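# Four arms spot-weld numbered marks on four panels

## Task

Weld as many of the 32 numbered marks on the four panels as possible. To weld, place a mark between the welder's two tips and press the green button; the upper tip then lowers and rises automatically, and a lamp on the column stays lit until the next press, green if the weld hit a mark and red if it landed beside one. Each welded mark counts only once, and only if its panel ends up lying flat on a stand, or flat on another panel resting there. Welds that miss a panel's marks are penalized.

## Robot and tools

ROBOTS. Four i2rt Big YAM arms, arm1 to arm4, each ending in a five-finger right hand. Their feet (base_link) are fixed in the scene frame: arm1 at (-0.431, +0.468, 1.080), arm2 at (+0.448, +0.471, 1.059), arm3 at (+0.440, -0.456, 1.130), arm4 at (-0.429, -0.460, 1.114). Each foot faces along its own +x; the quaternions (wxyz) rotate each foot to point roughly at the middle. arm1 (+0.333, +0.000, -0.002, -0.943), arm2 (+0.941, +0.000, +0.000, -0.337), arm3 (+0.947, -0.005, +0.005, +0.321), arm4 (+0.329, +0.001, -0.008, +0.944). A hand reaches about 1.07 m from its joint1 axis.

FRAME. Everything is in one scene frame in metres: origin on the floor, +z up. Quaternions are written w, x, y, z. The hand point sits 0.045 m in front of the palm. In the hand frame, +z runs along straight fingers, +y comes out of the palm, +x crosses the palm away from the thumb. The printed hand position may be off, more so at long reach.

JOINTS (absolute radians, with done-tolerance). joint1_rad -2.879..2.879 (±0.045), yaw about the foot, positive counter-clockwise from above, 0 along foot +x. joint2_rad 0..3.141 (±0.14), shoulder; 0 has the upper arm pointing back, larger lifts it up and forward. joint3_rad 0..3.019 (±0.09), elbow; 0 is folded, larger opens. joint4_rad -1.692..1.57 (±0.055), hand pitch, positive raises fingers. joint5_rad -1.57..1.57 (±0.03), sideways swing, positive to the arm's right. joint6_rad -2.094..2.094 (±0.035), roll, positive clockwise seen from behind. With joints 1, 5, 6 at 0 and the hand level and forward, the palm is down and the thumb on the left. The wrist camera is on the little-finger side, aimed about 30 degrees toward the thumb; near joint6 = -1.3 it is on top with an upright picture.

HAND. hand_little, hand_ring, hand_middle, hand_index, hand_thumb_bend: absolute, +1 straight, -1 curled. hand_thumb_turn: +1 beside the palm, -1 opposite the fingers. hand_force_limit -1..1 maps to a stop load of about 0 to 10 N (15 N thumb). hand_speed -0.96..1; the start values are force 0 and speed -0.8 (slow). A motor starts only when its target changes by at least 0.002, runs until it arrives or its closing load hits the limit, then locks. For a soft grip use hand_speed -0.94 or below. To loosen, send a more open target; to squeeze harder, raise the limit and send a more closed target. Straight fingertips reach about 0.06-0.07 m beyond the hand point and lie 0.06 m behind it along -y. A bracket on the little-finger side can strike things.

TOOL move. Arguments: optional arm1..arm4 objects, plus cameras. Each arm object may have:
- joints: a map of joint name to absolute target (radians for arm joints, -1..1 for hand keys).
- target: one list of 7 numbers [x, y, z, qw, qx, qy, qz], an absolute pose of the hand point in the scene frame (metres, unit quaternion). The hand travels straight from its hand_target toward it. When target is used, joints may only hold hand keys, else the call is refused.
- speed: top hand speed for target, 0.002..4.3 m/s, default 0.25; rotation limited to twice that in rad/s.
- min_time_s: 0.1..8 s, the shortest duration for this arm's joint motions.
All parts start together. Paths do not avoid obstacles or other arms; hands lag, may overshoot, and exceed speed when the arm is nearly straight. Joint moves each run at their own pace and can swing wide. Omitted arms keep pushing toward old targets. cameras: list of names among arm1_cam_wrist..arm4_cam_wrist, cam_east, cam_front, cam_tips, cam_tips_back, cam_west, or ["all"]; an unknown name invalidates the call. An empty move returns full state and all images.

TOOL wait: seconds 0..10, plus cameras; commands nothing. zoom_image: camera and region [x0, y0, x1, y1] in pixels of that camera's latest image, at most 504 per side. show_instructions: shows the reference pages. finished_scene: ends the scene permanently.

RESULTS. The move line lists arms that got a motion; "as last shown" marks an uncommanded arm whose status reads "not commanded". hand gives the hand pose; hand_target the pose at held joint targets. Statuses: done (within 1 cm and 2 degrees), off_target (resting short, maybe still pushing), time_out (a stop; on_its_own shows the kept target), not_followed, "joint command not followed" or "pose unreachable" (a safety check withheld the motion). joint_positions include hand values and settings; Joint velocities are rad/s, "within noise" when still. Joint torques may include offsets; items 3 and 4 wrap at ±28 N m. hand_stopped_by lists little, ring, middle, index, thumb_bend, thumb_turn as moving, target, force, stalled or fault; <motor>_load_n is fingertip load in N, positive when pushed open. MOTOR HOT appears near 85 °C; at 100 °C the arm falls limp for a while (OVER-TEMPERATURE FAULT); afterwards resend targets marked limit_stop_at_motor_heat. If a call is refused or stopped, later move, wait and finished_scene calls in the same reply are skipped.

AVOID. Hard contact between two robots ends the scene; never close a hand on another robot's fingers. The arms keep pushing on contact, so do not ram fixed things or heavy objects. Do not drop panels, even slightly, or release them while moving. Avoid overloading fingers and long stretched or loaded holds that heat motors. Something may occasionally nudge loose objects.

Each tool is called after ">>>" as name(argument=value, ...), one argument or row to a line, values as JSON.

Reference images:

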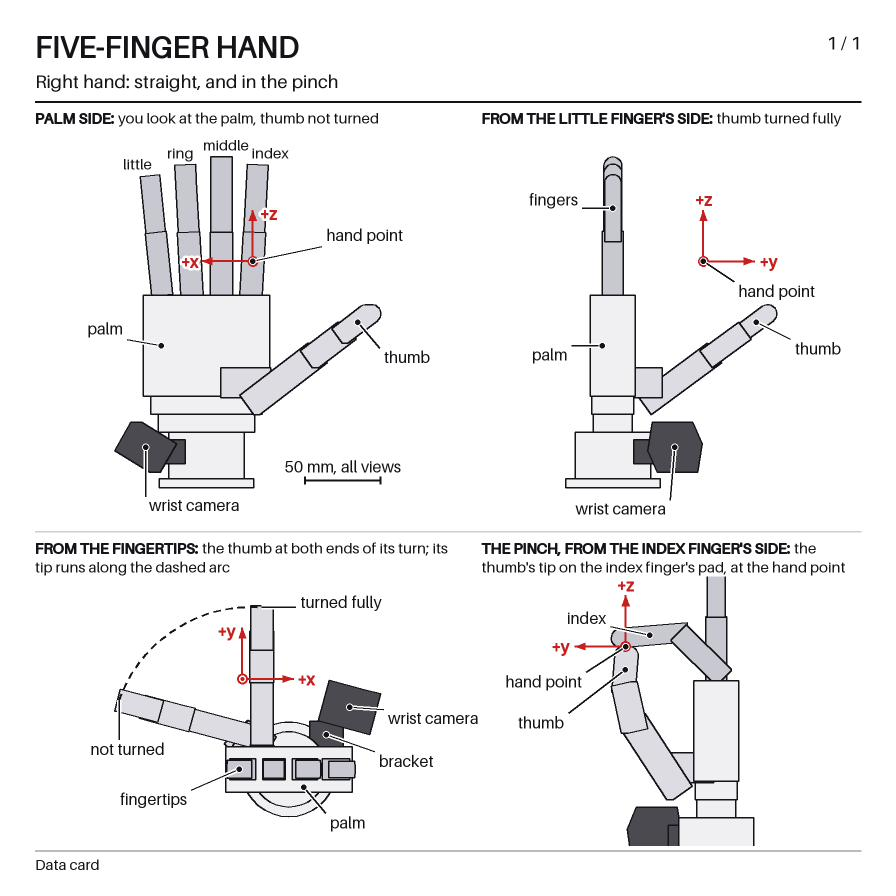

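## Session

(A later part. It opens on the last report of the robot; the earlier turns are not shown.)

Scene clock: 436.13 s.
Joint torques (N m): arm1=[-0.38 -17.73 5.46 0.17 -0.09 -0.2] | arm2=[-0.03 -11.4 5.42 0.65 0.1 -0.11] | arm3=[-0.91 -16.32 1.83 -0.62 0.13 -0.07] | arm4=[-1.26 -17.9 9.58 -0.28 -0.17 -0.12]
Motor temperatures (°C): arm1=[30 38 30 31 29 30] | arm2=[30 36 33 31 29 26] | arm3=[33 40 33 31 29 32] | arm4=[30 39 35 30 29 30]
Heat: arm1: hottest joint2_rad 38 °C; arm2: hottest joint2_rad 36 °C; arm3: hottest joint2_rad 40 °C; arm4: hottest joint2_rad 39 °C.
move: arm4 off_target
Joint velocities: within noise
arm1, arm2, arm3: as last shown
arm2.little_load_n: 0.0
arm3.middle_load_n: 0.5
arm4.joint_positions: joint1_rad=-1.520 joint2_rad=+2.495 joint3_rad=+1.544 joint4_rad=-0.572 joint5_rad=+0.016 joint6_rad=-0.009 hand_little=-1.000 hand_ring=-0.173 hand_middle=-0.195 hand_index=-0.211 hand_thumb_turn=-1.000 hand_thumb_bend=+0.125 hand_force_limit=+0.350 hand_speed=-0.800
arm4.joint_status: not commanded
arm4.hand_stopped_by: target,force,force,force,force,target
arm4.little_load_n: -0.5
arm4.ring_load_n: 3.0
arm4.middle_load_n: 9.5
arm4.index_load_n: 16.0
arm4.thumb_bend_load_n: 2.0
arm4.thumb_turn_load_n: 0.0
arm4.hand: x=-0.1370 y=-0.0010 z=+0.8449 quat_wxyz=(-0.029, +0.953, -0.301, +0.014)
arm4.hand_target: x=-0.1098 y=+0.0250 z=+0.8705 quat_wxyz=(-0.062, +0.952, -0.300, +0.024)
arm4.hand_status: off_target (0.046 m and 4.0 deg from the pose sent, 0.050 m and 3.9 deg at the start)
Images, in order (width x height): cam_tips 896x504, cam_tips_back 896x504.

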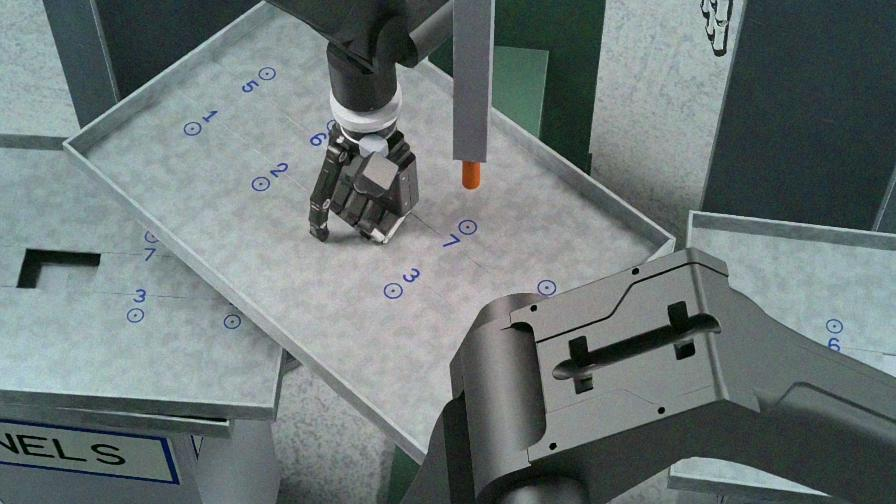

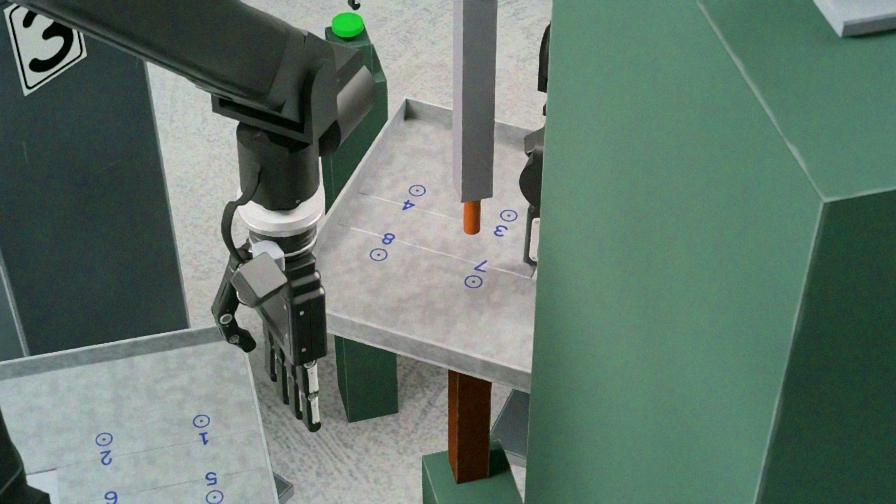

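>>> move(
  arm3={"target": [0.0446, -0.5750, 0.803, 0.0, 0.598, 0.8018, 0.0], "speed": 0.1},
)

>>> move(
  arm3={"target": [0.0446, -0.5750, 0.832, 0.0, 0.598, 0.8018, 0.0], "speed": 0.15},
)

>>> wait(
  seconds=2.0,
  cameras=["cam_front"],
)

>>> move(
  arm4={"target": [-0.2077, 0.0688, 0.872, -0.0664, 0.9537, -0.3007, 0.0171], "speed": 0.2},
)

>>> move(
  arm4={"target": [-0.1964, 0.0957, 0.8722, -0.0664, 0.9537, -0.3007, 0.0171], "speed": 0.1},
  cameras=["cam_tips", "cam_tips_back"],
)

>>> zoom_image(
  camera="cam_tips",
  region=[400, 150, 540, 290],
)

>>> zoom_image(
  camera="cam_tips_back",
  region=[380, 180, 560, 360],
)

Scene clock: 437.87 s.
Joint torques (N m): arm1=[-0.44 -17.61 5.44 0.16 -0.08 -0.2] | arm2=[0.26 -11.22 5.52 0.58 0.11 -0.11] | arm3=[-0.44 -12.98 3.08 0.58 0.09 -0.09] | arm4=[-1.38 -17.9 9.59 -0.29 -0.17 -0.11]
Motor temperatures (°C): arm1=[30 38 30 31 29 30] | arm2=[30 36 33 31 29 26] | arm3=[33 40 33 31 29 32] | arm4=[30 39 35 30 29 30]
Heat: arm1: hottest joint2_rad 38 °C; arm2: hottest joint2_rad 36 °C; arm3: hottest joint2_rad 40 °C; arm4: hottest joint2_rad 39 °C.
move: arm3 done
Joint velocities: within noise
arm1, arm2, arm4: as last shown
arm2.little_load_n: -0.5
arm2.thumb_turn_load_n: 0.5
arm3.joint_positions: joint1_rad=+2.716 joint2_rad=+2.480 joint3_rad=+1.198 joint4_rad=-0.309 joint5_rad=+0.009 joint6_rad=-0.061 hand_little=-1.000 hand_ring=-1.000 hand_middle=-0.980 hand_index=+1.000 hand_thumb_turn=+1.000 hand_thumb_bend=+1.000 hand_force_limit=+0.600 hand_speed=+0.000
arm3.joint_status: not commanded
arm3.hand_stopped_by: target,target,target,target,target,target
arm3.little_load_n: 0.0
arm3.ring_load_n: 0.0
arm3.middle_load_n: 0.0
arm3.index_load_n: -2.0
arm3.thumb_bend_load_n: 0.0
arm3.thumb_turn_load_n: 0.0
arm3.hand: x=+0.0500 y=-0.5757 z=+0.8105 quat_wxyz=(+0.004, +0.598, +0.801, +0.004)
arm3.hand_target: x=+0.0447 y=-0.5749 z=+0.8032 quat_wxyz=(+0.000, +0.598, +0.802, +0.000)
arm3.hand_status: done (0.009 m and 0.6 deg from the pose sent, 0.023 m and 0.2 deg at the start)
arm4.middle_load_n: 10.0
pictures: none

Scene clock: 438.83 s.
Joint torques (N m): arm1=[-0.38 -17.61 5.45 0.17 -0.08 -0.2] | arm2=[0.26 -11.4 5.38 0.59 0.09 -0.11] | arm3=[-0.73 -14.97 1.7 -0.58 0.11 -0.12] | arm4=[-1.32 -17.9 9.48 -0.21 -0.13 -0.12]
Motor temperatures (°C): arm1=[30 38 30 31 29 30] | arm2=[30 36 33 31 29 26] | arm3=[33 40 33 31 29 32] | arm4=[30 39 35 30 29 30]
Heat: arm1: hottest joint2_rad 38 °C; arm2: hottest joint2_rad 36 °C; arm3: hottest joint2_rad 40 °C; arm4: hottest joint2_rad 39 °C.
move: arm3 done
Joint velocities: within noise
arm1, arm2, arm4: as last shown
arm2.little_load_n: 0.0
arm2.thumb_turn_load_n: 0.0
arm3.joint_positions: joint1_rad=+2.716 joint2_rad=+2.441 joint3_rad=+1.184 joint4_rad=-0.319 joint5_rad=+0.009 joint6_rad=-0.061 hand_little=-1.000 hand_ring=-1.000 hand_middle=-0.980 hand_index=+1.000 hand_thumb_turn=+1.000 hand_thumb_bend=+1.000 hand_force_limit=+0.600 hand_speed=+0.000
arm3.joint_status: not commanded
arm3.hand_stopped_by: target,target,target,target,target,target
arm3.little_load_n: 0.0
arm3.ring_load_n: 0.0
arm3.middle_load_n: 0.0
arm3.index_load_n: 0.0
arm3.thumb_bend_load_n: 0.0
arm3.thumb_turn_load_n: 0.0
arm3.hand: x=+0.0443 y=-0.5769 z=+0.8255 quat_wxyz=(-0.001, +0.598, +0.801, -0.002)
arm3.hand_target: x=+0.0446 y=-0.5750 z=+0.8319 quat_wxyz=(+0.000, +0.598, +0.802, +0.000)
arm3.hand_status: done (0.007 m and 0.2 deg from the pose sent, 0.022 m and 0.6 deg at the start)
arm4.joint_positions: joint1_rad=-1.521 joint2_rad=+2.495 joint3_rad=+1.545 joint4_rad=-0.574 joint5_rad=+0.015 joint6_rad=-0.009 hand_little=-1.000 hand_ring=-0.173 hand_middle=-0.195 hand_index=-0.211 hand_thumb_turn=-1.000 hand_thumb_bend=+0.125 hand_force_limit=+0.350 hand_speed=-0.800
arm4.little_load_n: 0.0
arm4.ring_load_n: 3.5
arm4.index_load_n: 15.5
arm4.hand: x=-0.1367 y=-0.0011 z=+0.8452 quat_wxyz=(-0.028, +0.953, -0.301, +0.013)
arm4.hand_target: x=-0.1095 y=+0.0249 z=+0.8707 quat_wxyz=(-0.062, +0.952, -0.300, +0.024)
pictures: none

Scene clock: 440.83 s.
Joint torques (N m): arm1=[-0.44 -17.73 5.48 0.16 -0.09 -0.2] | arm2=[-0.09 -11.58 5.39 0.53 0.08 -0.11] | arm3=[-0.85 -15.85 2 -0.87 0.15 -0.02] | arm4=[-1.32 -17.96 9.48 -0.23 -0.13 -0.11]
Motor temperatures (°C): arm1=[30 38 30 31 29 30] | arm2=[30 36 33 31 29 26] | arm3=[33 40 33 31 29 32] | arm4=[30 39 35 30 29 30]
Heat: arm1: hottest joint2_rad 38 °C; arm2: hottest joint2_rad 36 °C; arm3: hottest joint2_rad 40 °C; arm4: hottest joint2_rad 39 °C.
Joint velocities: within noise
arm1.joint_positions: joint1_rad=+0.290 joint2_rad=+2.236 joint3_rad=+1.384 joint4_rad=-0.687 joint5_rad=+0.004 joint6_rad=+0.978 hand_little=+1.000 hand_ring=+1.000 hand_middle=+1.000 hand_index=+1.000 hand_thumb_turn=-1.000 hand_thumb_bend=+0.100 hand_force_limit=+0.200 hand_speed=+0.200
arm1.joint_status: not commanded
arm1.hand_stopped_by: target,target,target,target,target,target
arm1.little_load_n: 0.0
arm1.ring_load_n: -0.5
arm1.middle_load_n: 0.0
arm1.index_load_n: 0.0
arm1.thumb_bend_load_n: 0.0
arm1.thumb_turn_load_n: 0.0
arm1.hand: x=-0.6941 y=-0.0324 z=+0.9118 quat_wxyz=(-0.003, -0.710, -0.704, +0.017)
arm1.hand_target: x=-0.6899 y=-0.0200 z=+0.9004 quat_wxyz=(+0.000, -0.707, -0.707, +0.000)
arm1.hand_status: not commanded
arm2.joint_positions: joint1_rad=-1.607 joint2_rad=+1.664 joint3_rad=+0.849 joint4_rad=-0.783 joint5_rad=-0.003 joint6_rad=+0.601 hand_little=+1.000 hand_ring=+1.000 hand_middle=+1.000 hand_index=+1.000 hand_thumb_turn=-1.000 hand_thumb_bend=-0.500 hand_force_limit=+0.650 hand_speed=-0.300
arm2.joint_status: not commanded
arm2.hand_stopped_by: target,target,target,target,target,target
arm2.little_load_n: 0.0
arm2.ring_load_n: 0.0
arm2.middle_load_n: 0.0
arm2.index_load_n: 0.0
arm2.thumb_bend_load_n: 0.0
arm2.thumb_turn_load_n: 0.0
arm2.hand: x=+0.2625 y=+0.1710 z=+1.0149 quat_wxyz=(-0.002, -0.615, -0.788, -0.013)
arm2.hand_target: x=+0.2604 y=+0.1663 z=+1.0190 quat_wxyz=(+0.000, -0.609, -0.793, +0.000)
arm2.hand_status: not commanded
arm3.joint_positions: joint1_rad=+2.716 joint2_rad=+2.441 joint3_rad=+1.184 joint4_rad=-0.319 joint5_rad=+0.009 joint6_rad=-0.061 hand_little=-1.000 hand_ring=-1.000 hand_middle=-0.980 hand_index=+1.000 hand_thumb_turn=+1.000 hand_thumb_bend=+1.000 hand_force_limit=+0.600 hand_speed=+0.000
arm3.joint_status: not commanded
arm3.hand_stopped_by: target,target,target,target,target,target
arm3.little_load_n: 0.0
arm3.ring_load_n: 0.0
arm3.middle_load_n: 0.0
arm3.index_load_n: 0.0
arm3.thumb_bend_load_n: 0.0
arm3.thumb_turn_load_n: 0.0
arm3.hand: x=+0.0443 y=-0.5769 z=+0.8255 quat_wxyz=(-0.001, +0.598, +0.801, -0.002)
arm3.hand_target: x=+0.0446 y=-0.5750 z=+0.8319 quat_wxyz=(+0.000, +0.598, +0.802, +0.000)
arm3.hand_status: done (0.007 m and 0.2 deg from the pose sent, 0.022 m and 0.6 deg at the start)
arm4.joint_positions: joint1_rad=-1.521 joint2_rad=+2.496 joint3_rad=+1.545 joint4_rad=-0.574 joint5_rad=+0.015 joint6_rad=-0.010 hand_little=-1.000 hand_ring=-0.173 hand_middle=-0.195 hand_index=-0.211 hand_thumb_turn=-1.000 hand_thumb_bend=+0.125 hand_force_limit=+0.350 hand_speed=-0.800
arm4.joint_status: not commanded
arm4.hand_stopped_by: target,force,force,force,force,target
arm4.little_load_n: -0.5
arm4.ring_load_n: 3.0
arm4.middle_load_n: 9.5
arm4.index_load_n: 16.5
arm4.thumb_bend_load_n: 2.0
arm4.thumb_turn_load_n: 0.0
arm4.hand: x=-0.1368 y=-0.0013 z=+0.8450 quat_wxyz=(-0.028, +0.953, -0.301, +0.013)
arm4.hand_target: x=-0.1096 y=+0.0249 z=+0.8705 quat_wxyz=(-0.062, +0.952, -0.300, +0.024)
arm4.hand_status: not commanded
wait: 2.00 s; at rest by 0.27 s
Images, in order (width x height): cam_front 896x504.

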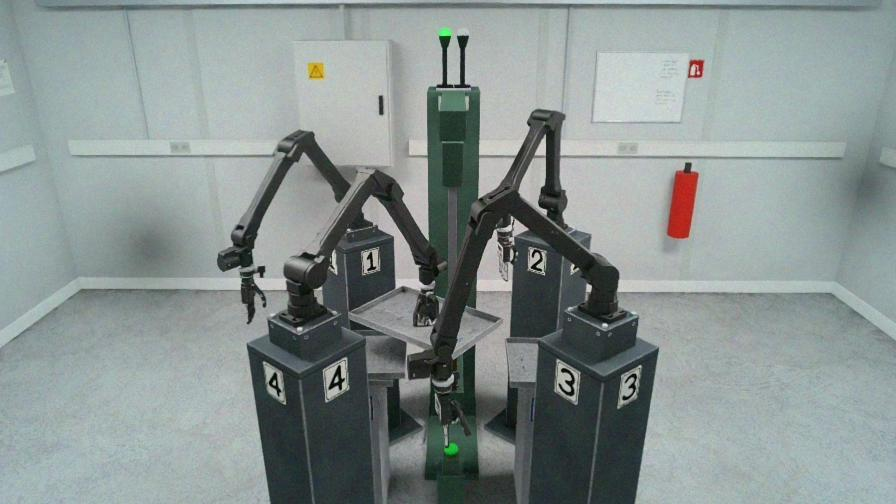

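Scene clock: 442.03 s.
Joint torques (N m): arm1=[-0.5 -17.79 5.44 0.17 -0.08 -0.19] | arm2=[0.09 -11.22 5.48 0.57 0.08 -0.1] | arm3=[-0.44 -15.74 1.78 -0.73 0.11 -0.08] | arm4=[-1.44 -19.72 5.5 0.18 -0.27 0.22]
Motor temperatures (°C): arm1=[30 38 30 31 29 30] | arm2=[30 36 33 31 29 26] | arm3=[33 40 33 31 29 32] | arm4=[30 39 35 30 29 30]
Heat: arm1: hottest joint2_rad 38 °C; arm2: hottest joint2_rad 36 °C; arm3: hottest joint2_rad 40 °C; arm4: hottest joint2_rad 39 °C.
move: arm4 off_target
Joint velocities: within noise
arm1, arm2, arm3: as last shown
arm1.ring_load_n: 0.0
arm4.joint_positions: joint1_rad=-1.349 joint2_rad=+2.496 joint3_rad=+1.527 joint4_rad=-0.548 joint5_rad=+0.024 joint6_rad=+0.128 hand_little=-1.000 hand_ring=-0.173 hand_middle=-0.195 hand_index=-0.211 hand_thumb_turn=-1.000 hand_thumb_bend=+0.125 hand_force_limit=+0.350 hand_speed=-0.800
arm4.joint_status: not commanded
arm4.hand_stopped_by: target,force,force,force,force,target
arm4.little_load_n: -2.0
arm4.ring_load_n: 2.0
arm4.middle_load_n: 9.5
arm4.index_load_n: 17.0
arm4.thumb_bend_load_n: 1.5
arm4.thumb_turn_load_n: 0.0
arm4.hand: x=-0.2242 y=+0.0456 z=+0.8409 quat_wxyz=(-0.033, +0.958, -0.285, +0.015)
arm4.hand_target: x=-0.2079 y=+0.0679 z=+0.8717 quat_wxyz=(-0.066, +0.952, -0.300, +0.017)
arm4.hand_status: off_target (0.042 m and 4.3 deg from the pose sent, 0.103 m and 4.4 deg at the start)
pictures: none

Scene clock: 443.23 s.
Joint torques (N m): arm1=[-0.38 -17.67 5.44 0.12 -0.08 -0.2] | arm2=[0.15 -11.4 5.49 0.55 0.08 -0.13] | arm3=[-0.44 -15.74 1.5 -0.59 0.17 -0.06] | arm4=[-1.2 -18.61 9.54 -0.24 -0.14 0.16]
Motor temperatures (°C): arm1=[30 38 30 31 29 30] | arm2=[30 36 33 31 29 26] | arm3=[33 40 33 31 29 32] | arm4=[30 39 35 30 29 30]
Heat: arm1: hottest joint2_rad 38 °C; arm2: hottest joint2_rad 36 °C; arm3: hottest joint2_rad 40 °C; arm4: hottest joint2_rad 39 °C.
move: arm4 off_target
Joint velocities: within noise
arm1, arm2, arm3: as last shown
arm1.thumb_turn_load_n: -0.5
arm4.joint_positions: joint1_rad=-1.349 joint2_rad=+2.519 joint3_rad=+1.599 joint4_rad=-0.603 joint5_rad=+0.021 joint6_rad=+0.138 hand_little=-1.000 hand_ring=-0.173 hand_middle=-0.195 hand_index=-0.211 hand_thumb_turn=-1.000 hand_thumb_bend=+0.125 hand_force_limit=+0.350 hand_speed=-0.800
arm4.joint_status: not commanded
arm4.hand_stopped_by: target,force,force,force,force,target
arm4.little_load_n: -0.5
arm4.ring_load_n: 3.5
arm4.middle_load_n: 9.5
arm4.index_load_n: 16.0
arm4.thumb_bend_load_n: 2.0
arm4.thumb_turn_load_n: 0.0
arm4.hand: x=-0.2171 y=+0.0622 z=+0.8447 quat_wxyz=(-0.031, +0.957, -0.289, +0.013)
arm4.hand_target: x=-0.1968 y=+0.0942 z=+0.8733 quat_wxyz=(-0.066, +0.951, -0.300, +0.017)
arm4.hand_status: off_target (0.048 m and 4.3 deg from the pose sent, 0.065 m and 4.3 deg at the start)
Images, in order (width x height): cam_tips 896x504, cam_tips_back 896x504.

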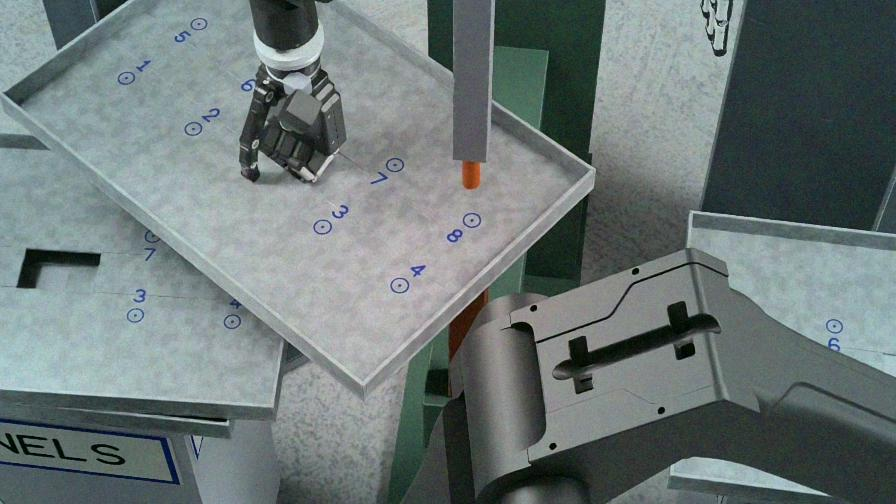

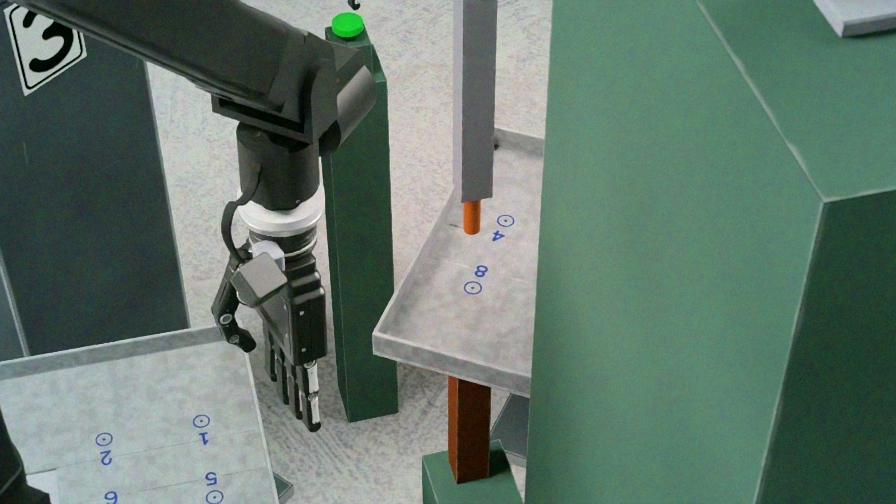

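Scaled by 3.600.

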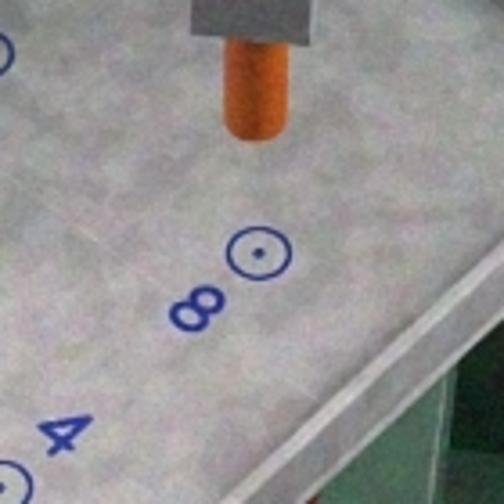

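Scaled by 2.800.

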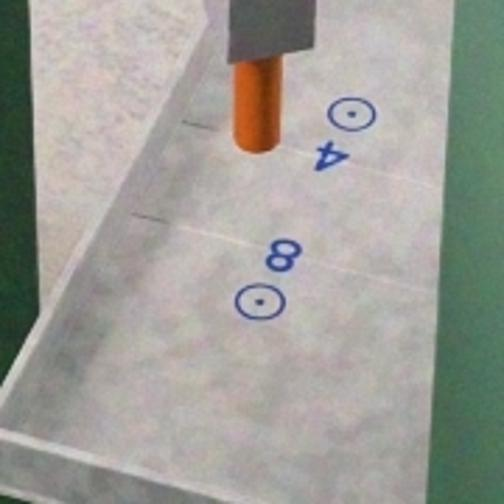

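>>> move(
  arm4={"target": [-0.2075, 0.0611, 0.872, -0.0664, 0.9537, -0.3007, 0.0171], "speed": 0.15},
)

>>> move(
  arm4={"target": [-0.1969, 0.0870, 0.8722, -0.0664, 0.9537, -0.3007, 0.0171], "speed": 0.1},
  cameras=["cam_tips", "cam_tips_back"],
)

>>> zoom_image(
  camera="cam_tips",
  region=[400, 150, 540, 290],
)

>>> zoom_image(
  camera="cam_tips_back",
  region=[380, 180, 560, 360],
)

Scene clock: 444.57 s.
Joint torques (N m): arm1=[-0.5 -17.73 5.46 0.14 -0.09 -0.2] | arm2=[0.67 -11.46 5.46 0.59 0.1 -0.11] | arm3=[-0.15 -16.32 1.91 -0.75 0.11 -0.1] | arm4=[-1.61 -19.72 5.34 0.25 -0.43 0.07]
Motor temperatures (°C): arm1=[30 38 30 31 29 30] | arm2=[30 36 33 31 29 26] | arm3=[33 40 33 31 29 32] | arm4=[30 39 35 30 29 30]
Heat: arm1: hottest joint2_rad 38 °C; arm2: hottest joint2_rad 36 °C; arm3: hottest joint2_rad 40 °C; arm4: hottest joint2_rad 39 °C.
move: arm4 off_target
Joint velocities: within noise
arm1, arm2, arm3: as last shown
arm1.middle_load_n: 0.5
arm1.thumb_turn_load_n: 0.0
arm2.thumb_bend_load_n: 0.5
arm4.joint_positions: joint1_rad=-1.352 joint2_rad=+2.487 joint3_rad=+1.500 joint4_rad=-0.534 joint5_rad=+0.027 joint6_rad=+0.138 hand_little=-1.000 hand_ring=-0.173 hand_middle=-0.195 hand_index=-0.211 hand_thumb_turn=-1.000 hand_thumb_bend=+0.125 hand_force_limit=+0.350 hand_speed=-0.800
arm4.joint_status: not commanded
arm4.hand_stopped_by: target,force,force,force,force,target
arm4.little_load_n: -2.5
arm4.ring_load_n: 1.5
arm4.middle_load_n: 9.5
arm4.index_load_n: 18.0
arm4.thumb_bend_load_n: 2.0
arm4.thumb_turn_load_n: 0.5
arm4.hand: x=-0.2255 y=+0.0377 z=+0.8399 quat_wxyz=(-0.031, +0.956, -0.291, +0.016)
arm4.hand_target: x=-0.2077 y=+0.0602 z=+0.8717 quat_wxyz=(-0.066, +0.952, -0.300, +0.017)
arm4.hand_status: off_target (0.044 m and 4.2 deg from the pose sent, 0.029 m and 4.3 deg at the start)
pictures: none

Scene clock: 445.87 s.
Joint torques (N m): arm1=[-0.38 -17.67 5.46 0.17 -0.08 -0.2] | arm2=[0.09 -11.58 5.39 0.58 0.09 -0.13] | arm3=[-0.62 -15.27 1.69 -0.72 0.11 -0.13] | arm4=[-1.32 -18.32 9.25 -0.23 -0.14 0.1]
Motor temperatures (°C): arm1=[30 38 30 31 29 30] | arm2=[29 36 33 31 29 26] | arm3=[33 40 33 31 29 32] | arm4=[30 39 35 30 29 30]
Heat: arm1: hottest joint2_rad 38 °C; arm2: hottest joint2_rad 36 °C; arm3: hottest joint2_rad 40 °C; arm4: hottest joint2_rad 39 °C.
move: arm4 off_target
Joint velocities: within noise
arm1, arm2, arm3: as last shown
arm2.thumb_bend_load_n: 0.0
arm4.joint_positions: joint1_rad=-1.353 joint2_rad=+2.505 joint3_rad=+1.568 joint4_rad=-0.585 joint5_rad=+0.021 joint6_rad=+0.138 hand_little=-1.000 hand_ring=-0.173 hand_middle=-0.195 hand_index=-0.211 hand_thumb_turn=-1.000 hand_thumb_bend=+0.125 hand_force_limit=+0.350 hand_speed=-0.800
arm4.joint_status: not commanded
arm4.hand_stopped_by: target,force,force,force,force,target
arm4.little_load_n: -0.5
arm4.ring_load_n: 3.5
arm4.middle_load_n: 9.5
arm4.index_load_n: 16.0
arm4.thumb_bend_load_n: 2.0
arm4.thumb_turn_load_n: -0.5
arm4.hand: x=-0.2182 y=+0.0548 z=+0.8453 quat_wxyz=(-0.031, +0.956, -0.291, +0.013)
arm4.hand_target: x=-0.1973 y=+0.0855 z=+0.8731 quat_wxyz=(-0.066, +0.951, -0.300, +0.017)
arm4.hand_status: off_target (0.047 m and 4.2 deg from the pose sent, 0.065 m and 4.2 deg at the start)
Images, in order (width x height): cam_tips 896x504, cam_tips_back 896x504.

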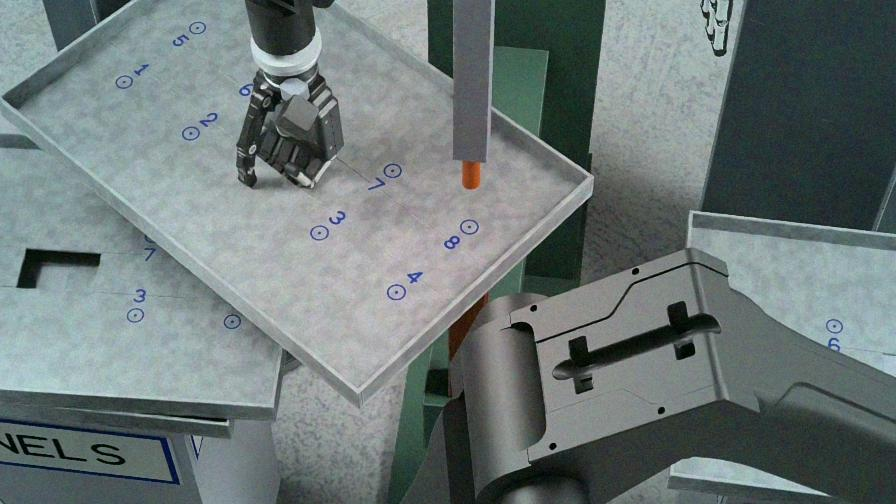

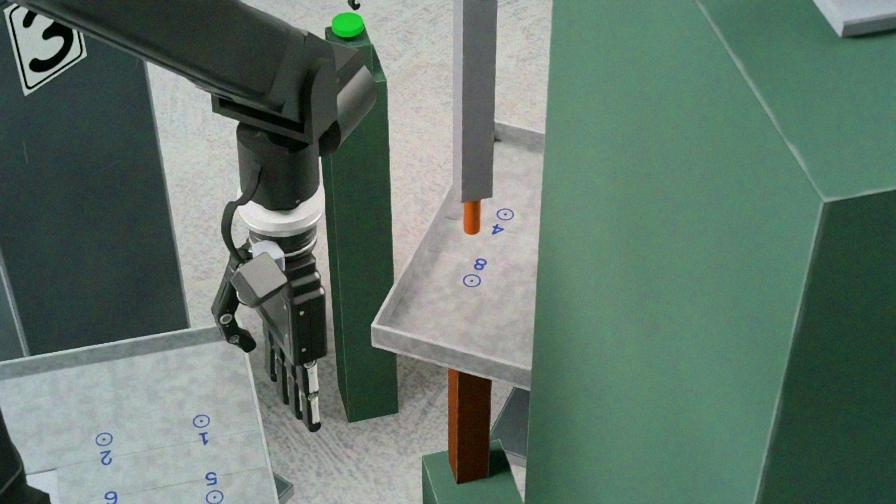

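Scaled by 3.600.

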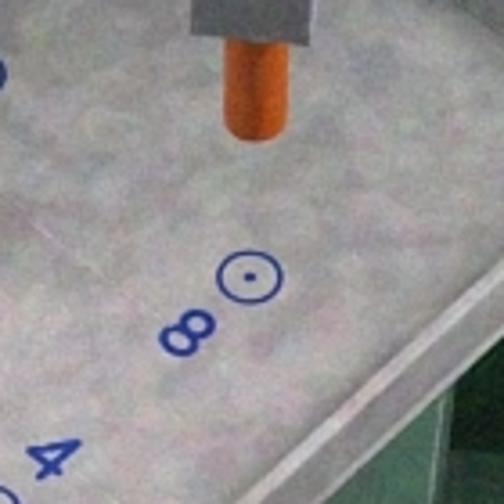

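Scaled by 2.800.

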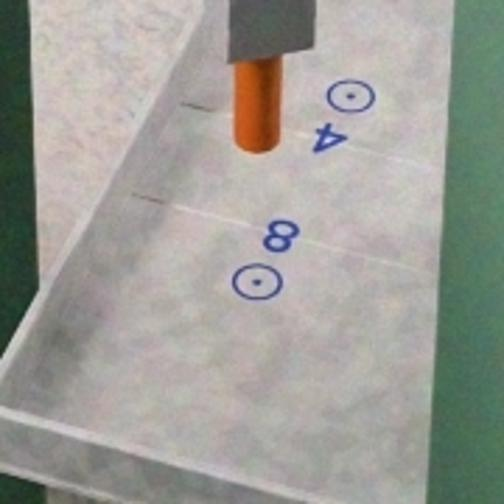

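>>> move(
  arm3={"target": [0.0446, -0.5750, 0.803, 0.0, 0.598, 0.8018, 0.0], "speed": 0.1},
)

>>> move(
  arm3={"target": [0.0446, -0.5750, 0.832, 0.0, 0.598, 0.8018, 0.0], "speed": 0.15},
)

>>> wait(
  seconds=2.0,
  cameras=["cam_front"],
)

>>> move(
  arm4={"target": [-0.1885, 0.0202, 0.872, -0.0584, 0.9981, 0.0, 0.0200], "speed": 0.3},
)

>>> move(
  arm4={"target": [-0.1771, 0.0436, 0.869, -0.0584, 0.9981, 0.0, 0.0200], "speed": 0.1},
  cameras=["cam_tips", "cam_tips_back"],
)

>>> zoom_image(
  camera="cam_tips",
  region=[400, 150, 540, 290],
)

>>> zoom_image(
  camera="cam_tips_back",
  region=[380, 180, 560, 360],
)

Scene clock: 447.90 s.
Joint torques (N m): arm1=[-0.5 -17.61 5.46 0.13 -0.09 -0.21] | arm2=[0.26 -11.63 5.39 0.58 0.09 -0.11] | arm3=[-0.73 -13.74 3.14 0.49 0.14 -0.09] | arm4=[-1.32 -18.32 9.28 -0.24 -0.14 0.1]
Motor temperatures (°C): arm1=[30 39 30 31 29 30] | arm2=[29 35 33 31 29 26] | arm3=[33 40 33 31 29 32] | arm4=[30 39 35 30 29 30]
Heat: arm1: hottest joint2_rad 39 °C; arm2: hottest joint2_rad 35 °C; arm3: hottest joint2_rad 40 °C; arm4: hottest joint2_rad 39 °C.
move: arm3 done
Joint velocities: within noise
arm1, arm2, arm4: as last shown
arm1.middle_load_n: 0.0
arm3.joint_positions: joint1_rad=+2.716 joint2_rad=+2.480 joint3_rad=+1.198 joint4_rad=-0.308 joint5_rad=+0.009 joint6_rad=-0.061 hand_little=-1.000 hand_ring=-1.000 hand_middle=-0.980 hand_index=+1.000 hand_thumb_turn=+1.000 hand_thumb_bend=+1.000 hand_force_limit=+0.600 hand_speed=+0.000
arm3.joint_status: not commanded
arm3.hand_stopped_by: target,target,target,target,target,target
arm3.little_load_n: 0.5
arm3.ring_load_n: 0.0
arm3.middle_load_n: 0.0
arm3.index_load_n: -2.0
arm3.thumb_bend_load_n: 0.0
arm3.thumb_turn_load_n: 0.0
arm3.hand: x=+0.0496 y=-0.5758 z=+0.8105 quat_wxyz=(+0.004, +0.598, +0.802, +0.003)
arm3.hand_target: x=+0.0446 y=-0.5750 z=+0.8032 quat_wxyz=(+0.000, +0.598, +0.802, +0.000)
arm3.hand_status: done (0.009 m and 0.6 deg from the pose sent, 0.023 m and 0.2 deg at the start)
arm4.thumb_turn_load_n: 0.0
pictures: none

Scene clock: 448.87 s.
Joint torques (N m): arm1=[-0.38 -17.67 5.44 0.14 -0.09 -0.2] | arm2=[0.09 -11.63 5.45 0.57 0.11 -0.13] | arm3=[-0.56 -15.85 1.69 -0.66 0.14 -0.1] | arm4=[-1.26 -18.49 9.26 -0.21 -0.13 0.1]
Motor temperatures (°C): arm1=[30 39 30 31 29 30] | arm2=[29 35 33 31 29 26] | arm3=[33 40 33 31 29 32] | arm4=[30 39 35 30 29 30]
Heat: arm1: hottest joint2_rad 39 °C; arm2: hottest joint2_rad 35 °C; arm3: hottest joint2_rad 40 °C; arm4: hottest joint2_rad 39 °C.
move: arm3 done
Joint velocities: within noise
arm1, arm2, arm4: as last shown
arm1.thumb_bend_load_n: -0.5
arm3.joint_positions: joint1_rad=+2.716 joint2_rad=+2.441 joint3_rad=+1.184 joint4_rad=-0.319 joint5_rad=+0.009 joint6_rad=-0.061 hand_little=-1.000 hand_ring=-1.000 hand_middle=-0.980 hand_index=+1.000 hand_thumb_turn=+1.000 hand_thumb_bend=+1.000 hand_force_limit=+0.600 hand_speed=+0.000
arm3.joint_status: not commanded
arm3.hand_stopped_by: target,target,target,target,target,target
arm3.little_load_n: 0.0
arm3.ring_load_n: 0.0
arm3.middle_load_n: 0.0
arm3.index_load_n: 0.0
arm3.thumb_bend_load_n: -0.5
arm3.thumb_turn_load_n: 0.0
arm3.hand: x=+0.0443 y=-0.5769 z=+0.8255 quat_wxyz=(-0.001, +0.598, +0.802, -0.002)
arm3.hand_target: x=+0.0446 y=-0.5750 z=+0.8319 quat_wxyz=(+0.000, +0.598, +0.802, +0.000)
arm3.hand_status: done (0.007 m and 0.2 deg from the pose sent, 0.022 m and 0.6 deg at the start)
arm4.joint_positions: joint1_rad=-1.354 joint2_rad=+2.505 joint3_rad=+1.568 joint4_rad=-0.585 joint5_rad=+0.020 joint6_rad=+0.138 hand_little=-1.000 hand_ring=-0.173 hand_middle=-0.195 hand_index=-0.211 hand_thumb_turn=-1.000 hand_thumb_bend=+0.125 hand_force_limit=+0.350 hand_speed=-0.800
arm4.little_load_n: 0.0
arm4.ring_load_n: 4.5
arm4.middle_load_n: 10.0
arm4.index_load_n: 15.0
arm4.hand: x=-0.2180 y=+0.0544 z=+0.8454 quat_wxyz=(-0.031, +0.956, -0.292, +0.013)
arm4.hand_target: x=-0.1973 y=+0.0855 z=+0.8732 quat_wxyz=(-0.066, +0.952, -0.300, +0.017)
pictures: none

Scene clock: 450.87 s.
Joint torques (N m): arm1=[-0.38 -17.61 5.46 0.17 -0.09 -0.2] | arm2=[0.32 -11.58 5.45 0.54 0.08 -0.1] | arm3=[-0.62 -15.85 1.81 -0.76 0.09 -0.07] | arm4=[-1.2 -18.43 9.26 -0.21 -0.14 0.1]
Motor temperatures (°C): arm1=[30 39 30 31 29 30] | arm2=[29 35 33 31 29 26] | arm3=[33 40 33 31 29 32] | arm4=[30 39 35 30 29 30]
Heat: arm1: hottest joint2_rad 39 °C; arm2: hottest joint2_rad 35 °C; arm3: hottest joint2_rad 40 °C; arm4: hottest joint2_rad 39 °C.
Joint velocities: within noise
arm1.joint_positions: joint1_rad=+0.290 joint2_rad=+2.236 joint3_rad=+1.384 joint4_rad=-0.687 joint5_rad=+0.004 joint6_rad=+0.978 hand_little=+1.000 hand_ring=+1.000 hand_middle=+1.000 hand_index=+1.000 hand_thumb_turn=-1.000 hand_thumb_bend=+0.100 hand_force_limit=+0.200 hand_speed=+0.200
arm1.joint_status: not commanded
arm1.hand_stopped_by: target,target,target,target,target,target
arm1.little_load_n: 0.0
arm1.ring_load_n: 0.0
arm1.middle_load_n: 0.0
arm1.index_load_n: 0.0
arm1.thumb_bend_load_n: 0.0
arm1.thumb_turn_load_n: 0.0
arm1.hand: x=-0.6941 y=-0.0324 z=+0.9118 quat_wxyz=(-0.003, -0.710, -0.704, +0.017)
arm1.hand_target: x=-0.6899 y=-0.0200 z=+0.9004 quat_wxyz=(+0.000, -0.707, -0.707, +0.000)
arm1.hand_status: not commanded
arm2.joint_positions: joint1_rad=-1.607 joint2_rad=+1.664 joint3_rad=+0.849 joint4_rad=-0.783 joint5_rad=-0.003 joint6_rad=+0.601 hand_little=+1.000 hand_ring=+1.000 hand_middle=+1.000 hand_index=+1.000 hand_thumb_turn=-1.000 hand_thumb_bend=-0.500 hand_force_limit=+0.650 hand_speed=-0.300
arm2.joint_status: not commanded
arm2.hand_stopped_by: target,target,target,target,target,target
arm2.little_load_n: 0.0
arm2.ring_load_n: 0.0
arm2.middle_load_n: 0.0
arm2.index_load_n: 0.0
arm2.thumb_bend_load_n: 0.0
arm2.thumb_turn_load_n: 0.0
arm2.hand: x=+0.2625 y=+0.1710 z=+1.0149 quat_wxyz=(-0.002, -0.615, -0.788, -0.013)
arm2.hand_target: x=+0.2604 y=+0.1663 z=+1.0190 quat_wxyz=(+0.000, -0.609, -0.793, +0.000)
arm2.hand_status: not commanded
arm3.joint_positions: joint1_rad=+2.716 joint2_rad=+2.441 joint3_rad=+1.184 joint4_rad=-0.319 joint5_rad=+0.009 joint6_rad=-0.061 hand_little=-1.000 hand_ring=-1.000 hand_middle=-0.980 hand_index=+1.000 hand_thumb_turn=+1.000 hand_thumb_bend=+1.000 hand_force_limit=+0.600 hand_speed=+0.000
arm3.joint_status: not commanded
arm3.hand_stopped_by: target,target,target,target,target,target
arm3.little_load_n: 0.0
arm3.ring_load_n: 0.0
arm3.middle_load_n: 0.0
arm3.index_load_n: 0.0
arm3.thumb_bend_load_n: 0.0
arm3.thumb_turn_load_n: 0.0
arm3.hand: x=+0.0443 y=-0.5769 z=+0.8255 quat_wxyz=(-0.001, +0.598, +0.802, -0.002)
arm3.hand_target: x=+0.0446 y=-0.5750 z=+0.8319 quat_wxyz=(+0.000, +0.598, +0.802, +0.000)
arm3.hand_status: done (0.007 m and 0.2 deg from the pose sent, 0.022 m and 0.6 deg at the start)
arm4.joint_positions: joint1_rad=-1.354 joint2_rad=+2.505 joint3_rad=+1.568 joint4_rad=-0.585 joint5_rad=+0.020 joint6_rad=+0.138 hand_little=-1.000 hand_ring=-0.173 hand_middle=-0.195 hand_index=-0.211 hand_thumb_turn=-1.000 hand_thumb_bend=+0.125 hand_force_limit=+0.350 hand_speed=-0.800
arm4.joint_status: not commanded
arm4.hand_stopped_by: target,force,force,force,force,target
arm4.little_load_n: -0.5
arm4.ring_load_n: 3.5
arm4.middle_load_n: 10.0
arm4.index_load_n: 16.0
arm4.thumb_bend_load_n: 2.0
arm4.thumb_turn_load_n: 0.0
arm4.hand: x=-0.2180 y=+0.0544 z=+0.8454 quat_wxyz=(-0.031, +0.956, -0.292, +0.013)
arm4.hand_target: x=-0.1973 y=+0.0856 z=+0.8732 quat_wxyz=(-0.066, +0.952, -0.300, +0.017)
arm4.hand_status: not commanded
wait: 2.00 s; at rest by 0.27 s
Images, in order (width x height): cam_front 896x504.

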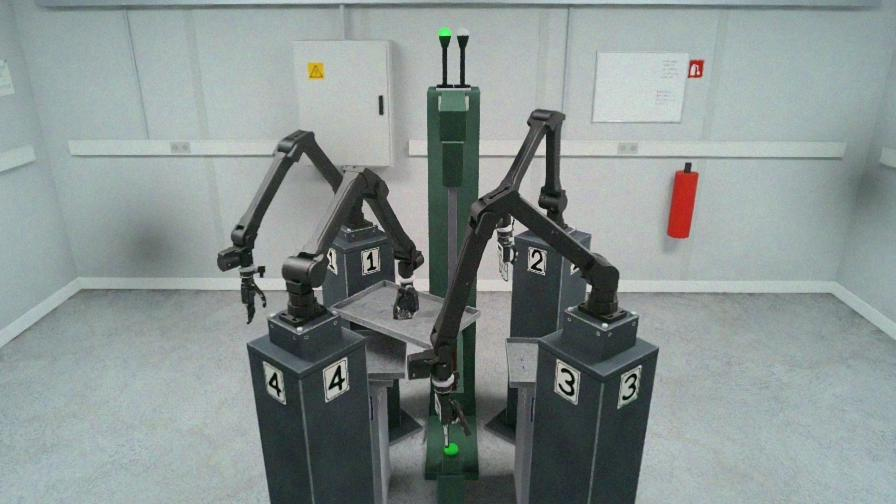

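Scene clock: 452.80 s.
Joint torques (N m): arm1=[-0.38 -17.61 5.44 0.14 -0.08 -0.2] | arm2=[0.26 -11.16 5.45 0.55 0.09 -0.1] | arm3=[-0.38 -15.79 1.78 -0.58 0.12 -0.08] | arm4=[-1.26 -19.25 5.33 0.25 -0.55 -0.26]
Motor temperatures (°C): arm1=[30 39 30 31 29 30] | arm2=[29 35 33 31 29 26] | arm3=[33 40 33 31 29 32] | arm4=[30 39 35 30 29 30]
Heat: arm1: hottest joint2_rad 39 °C; arm2: hottest joint2_rad 35 °C; arm3: hottest joint2_rad 40 °C; arm4: hottest joint2_rad 39 °C.
move: arm4 off_target
Joint velocities: within noise
arm1, arm2, arm3: as last shown
arm4.joint_positions: joint1_rad=-1.360 joint2_rad=+2.466 joint3_rad=+1.453 joint4_rad=-0.524 joint5_rad=+0.002 joint6_rad=-0.446 hand_little=-1.000 hand_ring=-0.173 hand_middle=-0.195 hand_index=-0.211 hand_thumb_turn=-1.000 hand_thumb_bend=+0.125 hand_force_limit=+0.350 hand_speed=-0.800
arm4.joint_status: not commanded
arm4.hand_stopped_by: target,force,force,force,force,target
arm4.little_load_n: -2.5
arm4.ring_load_n: 1.0
arm4.middle_load_n: 9.0
arm4.index_load_n: 18.5
arm4.thumb_bend_load_n: 2.0
arm4.thumb_turn_load_n: 0.5
arm4.hand: x=-0.2058 y=-0.0043 z=+0.8422 quat_wxyz=(-0.023, +1.000, -0.007, +0.010)
arm4.hand_target: x=-0.1888 y=+0.0193 z=+0.8718 quat_wxyz=(-0.058, +0.998, +0.000, +0.021)
arm4.hand_status: off_target (0.042 m and 4.4 deg from the pose sent, 0.052 m and 34.1 deg at the start)
pictures: none

Scene clock: 454.10 s.
Joint torques (N m): arm1=[-0.5 -17.55 5.45 0.16 -0.08 -0.19] | arm2=[0.15 -11.28 5.48 0.54 0.1 -0.11] | arm3=[-0.09 -16.56 1.81 -0.72 0.13 -0.04] | arm4=[-1.2 -17.9 8.75 -0.27 -0.13 -0.11]
Motor temperatures (°C): arm1=[30 39 30 31 29 30] | arm2=[29 35 33 31 29 26] | arm3=[33 40 33 31 29 32] | arm4=[30 39 35 30 29 30]
Heat: arm1: hottest joint2_rad 39 °C; arm2: hottest joint2_rad 35 °C; arm3: hottest joint2_rad 40 °C; arm4: hottest joint2_rad 39 °C.
move: arm4 off_target
Joint velocities: within noise
arm1, arm2, arm3: as last shown
arm1.middle_load_n: 0.5
arm3.thumb_bend_load_n: -0.5
arm4.joint_positions: joint1_rad=-1.360 joint2_rad=+2.485 joint3_rad=+1.519 joint4_rad=-0.563 joint5_rad=-0.009 joint6_rad=-0.457 hand_little=-1.000 hand_ring=-0.173 hand_middle=-0.195 hand_index=-0.211 hand_thumb_turn=-1.000 hand_thumb_bend=+0.125 hand_force_limit=+0.350 hand_speed=-0.800
arm4.joint_status: not commanded
arm4.hand_stopped_by: target,force,force,force,force,target
arm4.little_load_n: -0.5
arm4.ring_load_n: 3.0
arm4.middle_load_n: 9.5
arm4.index_load_n: 16.0
arm4.thumb_bend_load_n: 2.0
arm4.thumb_turn_load_n: 0.0
arm4.hand: x=-0.1978 y=+0.0152 z=+0.8455 quat_wxyz=(-0.029, +1.000, -0.002, +0.007)
arm4.hand_target: x=-0.1775 y=+0.0426 z=+0.8699 quat_wxyz=(-0.059, +0.998, +0.000, +0.020)
arm4.hand_status: off_target (0.042 m and 3.7 deg from the pose sent, 0.062 m and 4.3 deg at the start)
Images, in order (width x height): cam_tips 896x504, cam_tips_back 896x504.

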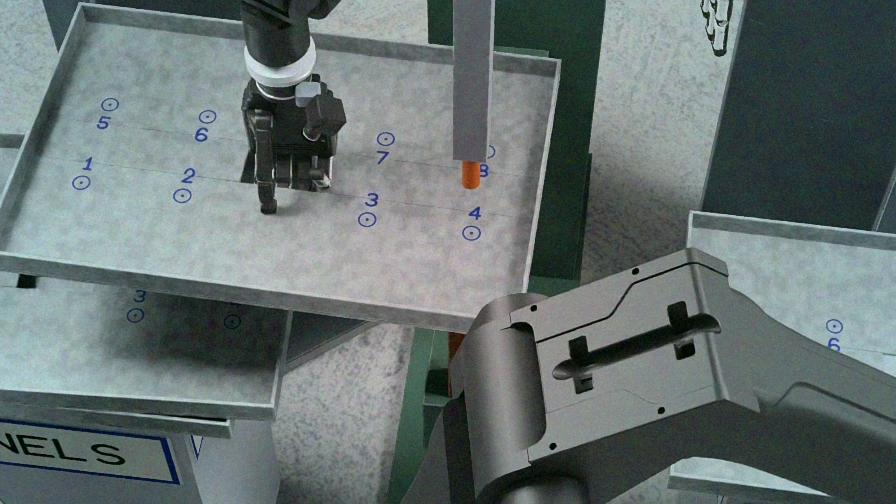

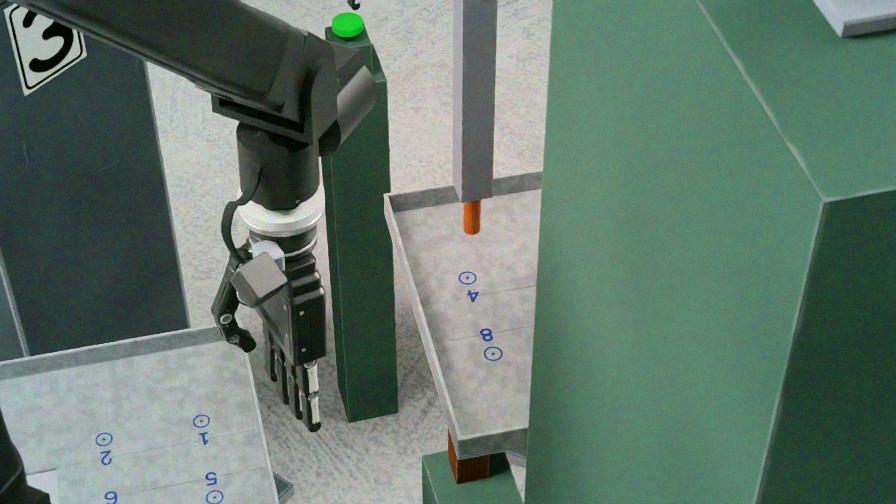

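Scaled by 3.600.

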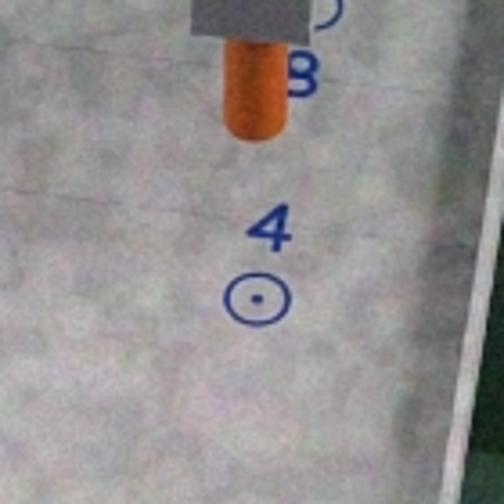

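Scaled by 2.800.

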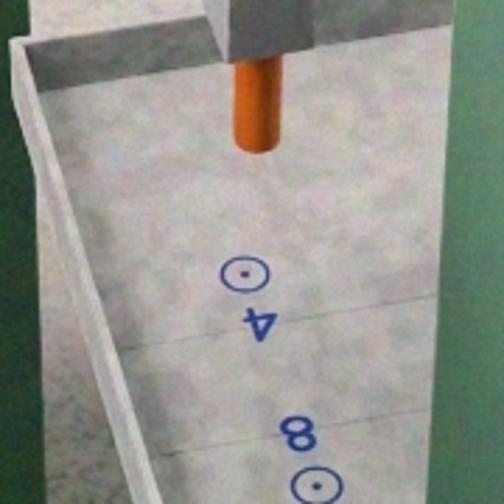

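>>> move(
  arm4={"target": [-0.1900, 0.0547, 0.869, -0.0584, 0.9981, 0.0, 0.0200], "speed": 0.1},
  cameras=["cam_tips", "cam_tips_back"],
)

>>> zoom_image(
  camera="cam_tips",
  region=[400, 150, 540, 290],
)

>>> zoom_image(
  camera="cam_tips_back",
  region=[380, 180, 560, 360],
)

Scene clock: 455.43 s.
Joint torques (N m): arm1=[-0.38 -17.55 5.44 0.16 -0.08 -0.2] | arm2=[0.21 -11.4 5.42 0.61 0.09 -0.12] | arm3=[-0.85 -15.85 1.84 -0.62 0.12 -0.04] | arm4=[0.73 -17.79 9.44 -0.31 -0.08 0.14]
Motor temperatures (°C): arm1=[30 39 30 31 29 30] | arm2=[29 35 33 31 29 26] | arm3=[33 40 33 31 29 32] | arm4=[30 39 35 30 29 30]
Heat: arm1: hottest joint2_rad 39 °C; arm2: hottest joint2_rad 35 °C; arm3: hottest joint2_rad 40 °C; arm4: hottest joint2_rad 39 °C.
move: arm4 off_target
Joint velocities: within noise
arm1, arm2, arm3: as last shown
arm1.middle_load_n: 0.0
arm3.thumb_bend_load_n: 0.0
arm4.joint_positions: joint1_rad=-1.355 joint2_rad=+2.489 joint3_rad=+1.528 joint4_rad=-0.571 joint5_rad=-0.009 joint6_rad=-0.454 hand_little=-1.000 hand_ring=-0.173 hand_middle=-0.195 hand_index=-0.211 hand_thumb_turn=-1.000 hand_thumb_bend=+0.125 hand_force_limit=+0.350 hand_speed=-0.800
arm4.joint_status: not commanded
arm4.hand_stopped_by: target,force,force,force,force,target
arm4.little_load_n: -0.5
arm4.ring_load_n: 3.0
arm4.middle_load_n: 9.5
arm4.index_load_n: 16.0
arm4.thumb_bend_load_n: 2.0
arm4.thumb_turn_load_n: 0.0
arm4.hand: x=-0.1997 y=+0.0176 z=+0.8457 quat_wxyz=(-0.028, +1.000, -0.001, +0.006)
arm4.hand_target: x=-0.1907 y=+0.0534 z=+0.8700 quat_wxyz=(-0.059, +0.998, +0.000, +0.020)
arm4.hand_status: off_target (0.045 m and 3.9 deg from the pose sent, 0.047 m and 3.7 deg at the start)
Images, in order (width x height): cam_tips 896x504, cam_tips_back 896x504.

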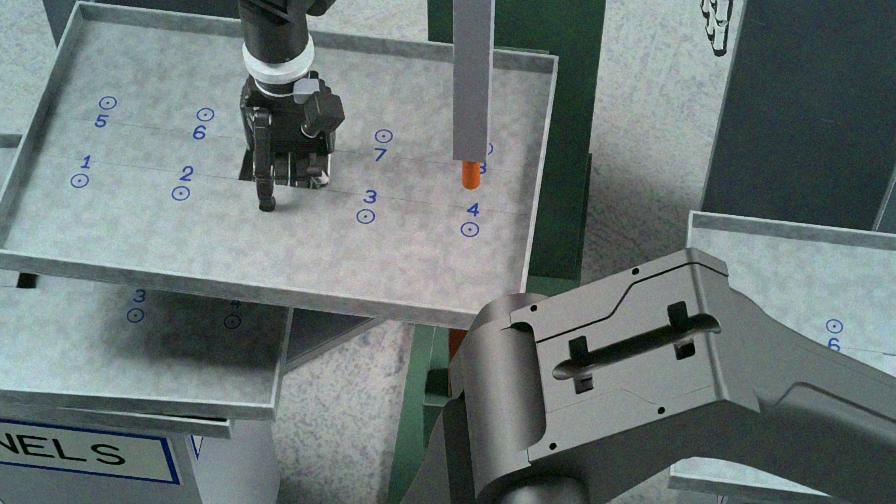

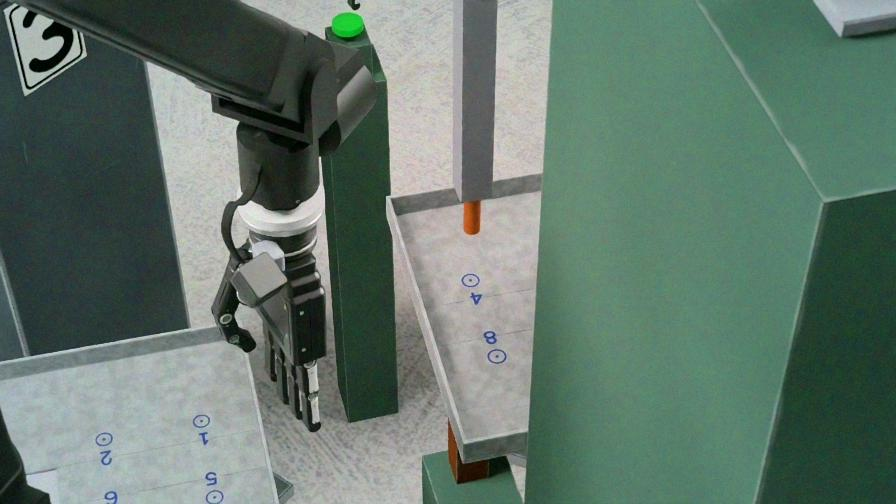

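Scaled by 3.600.

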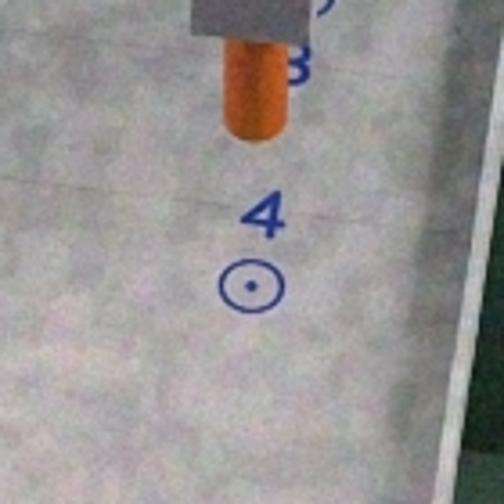

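Scaled by 2.800.

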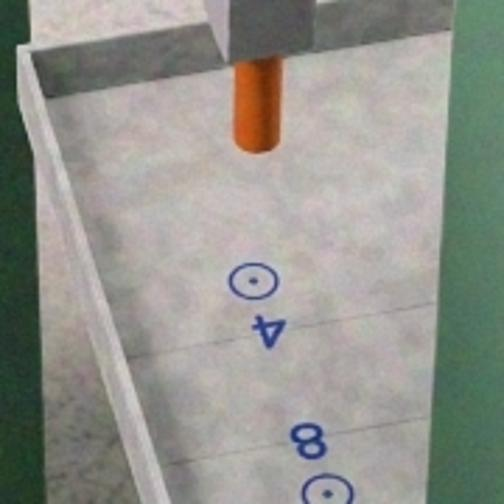

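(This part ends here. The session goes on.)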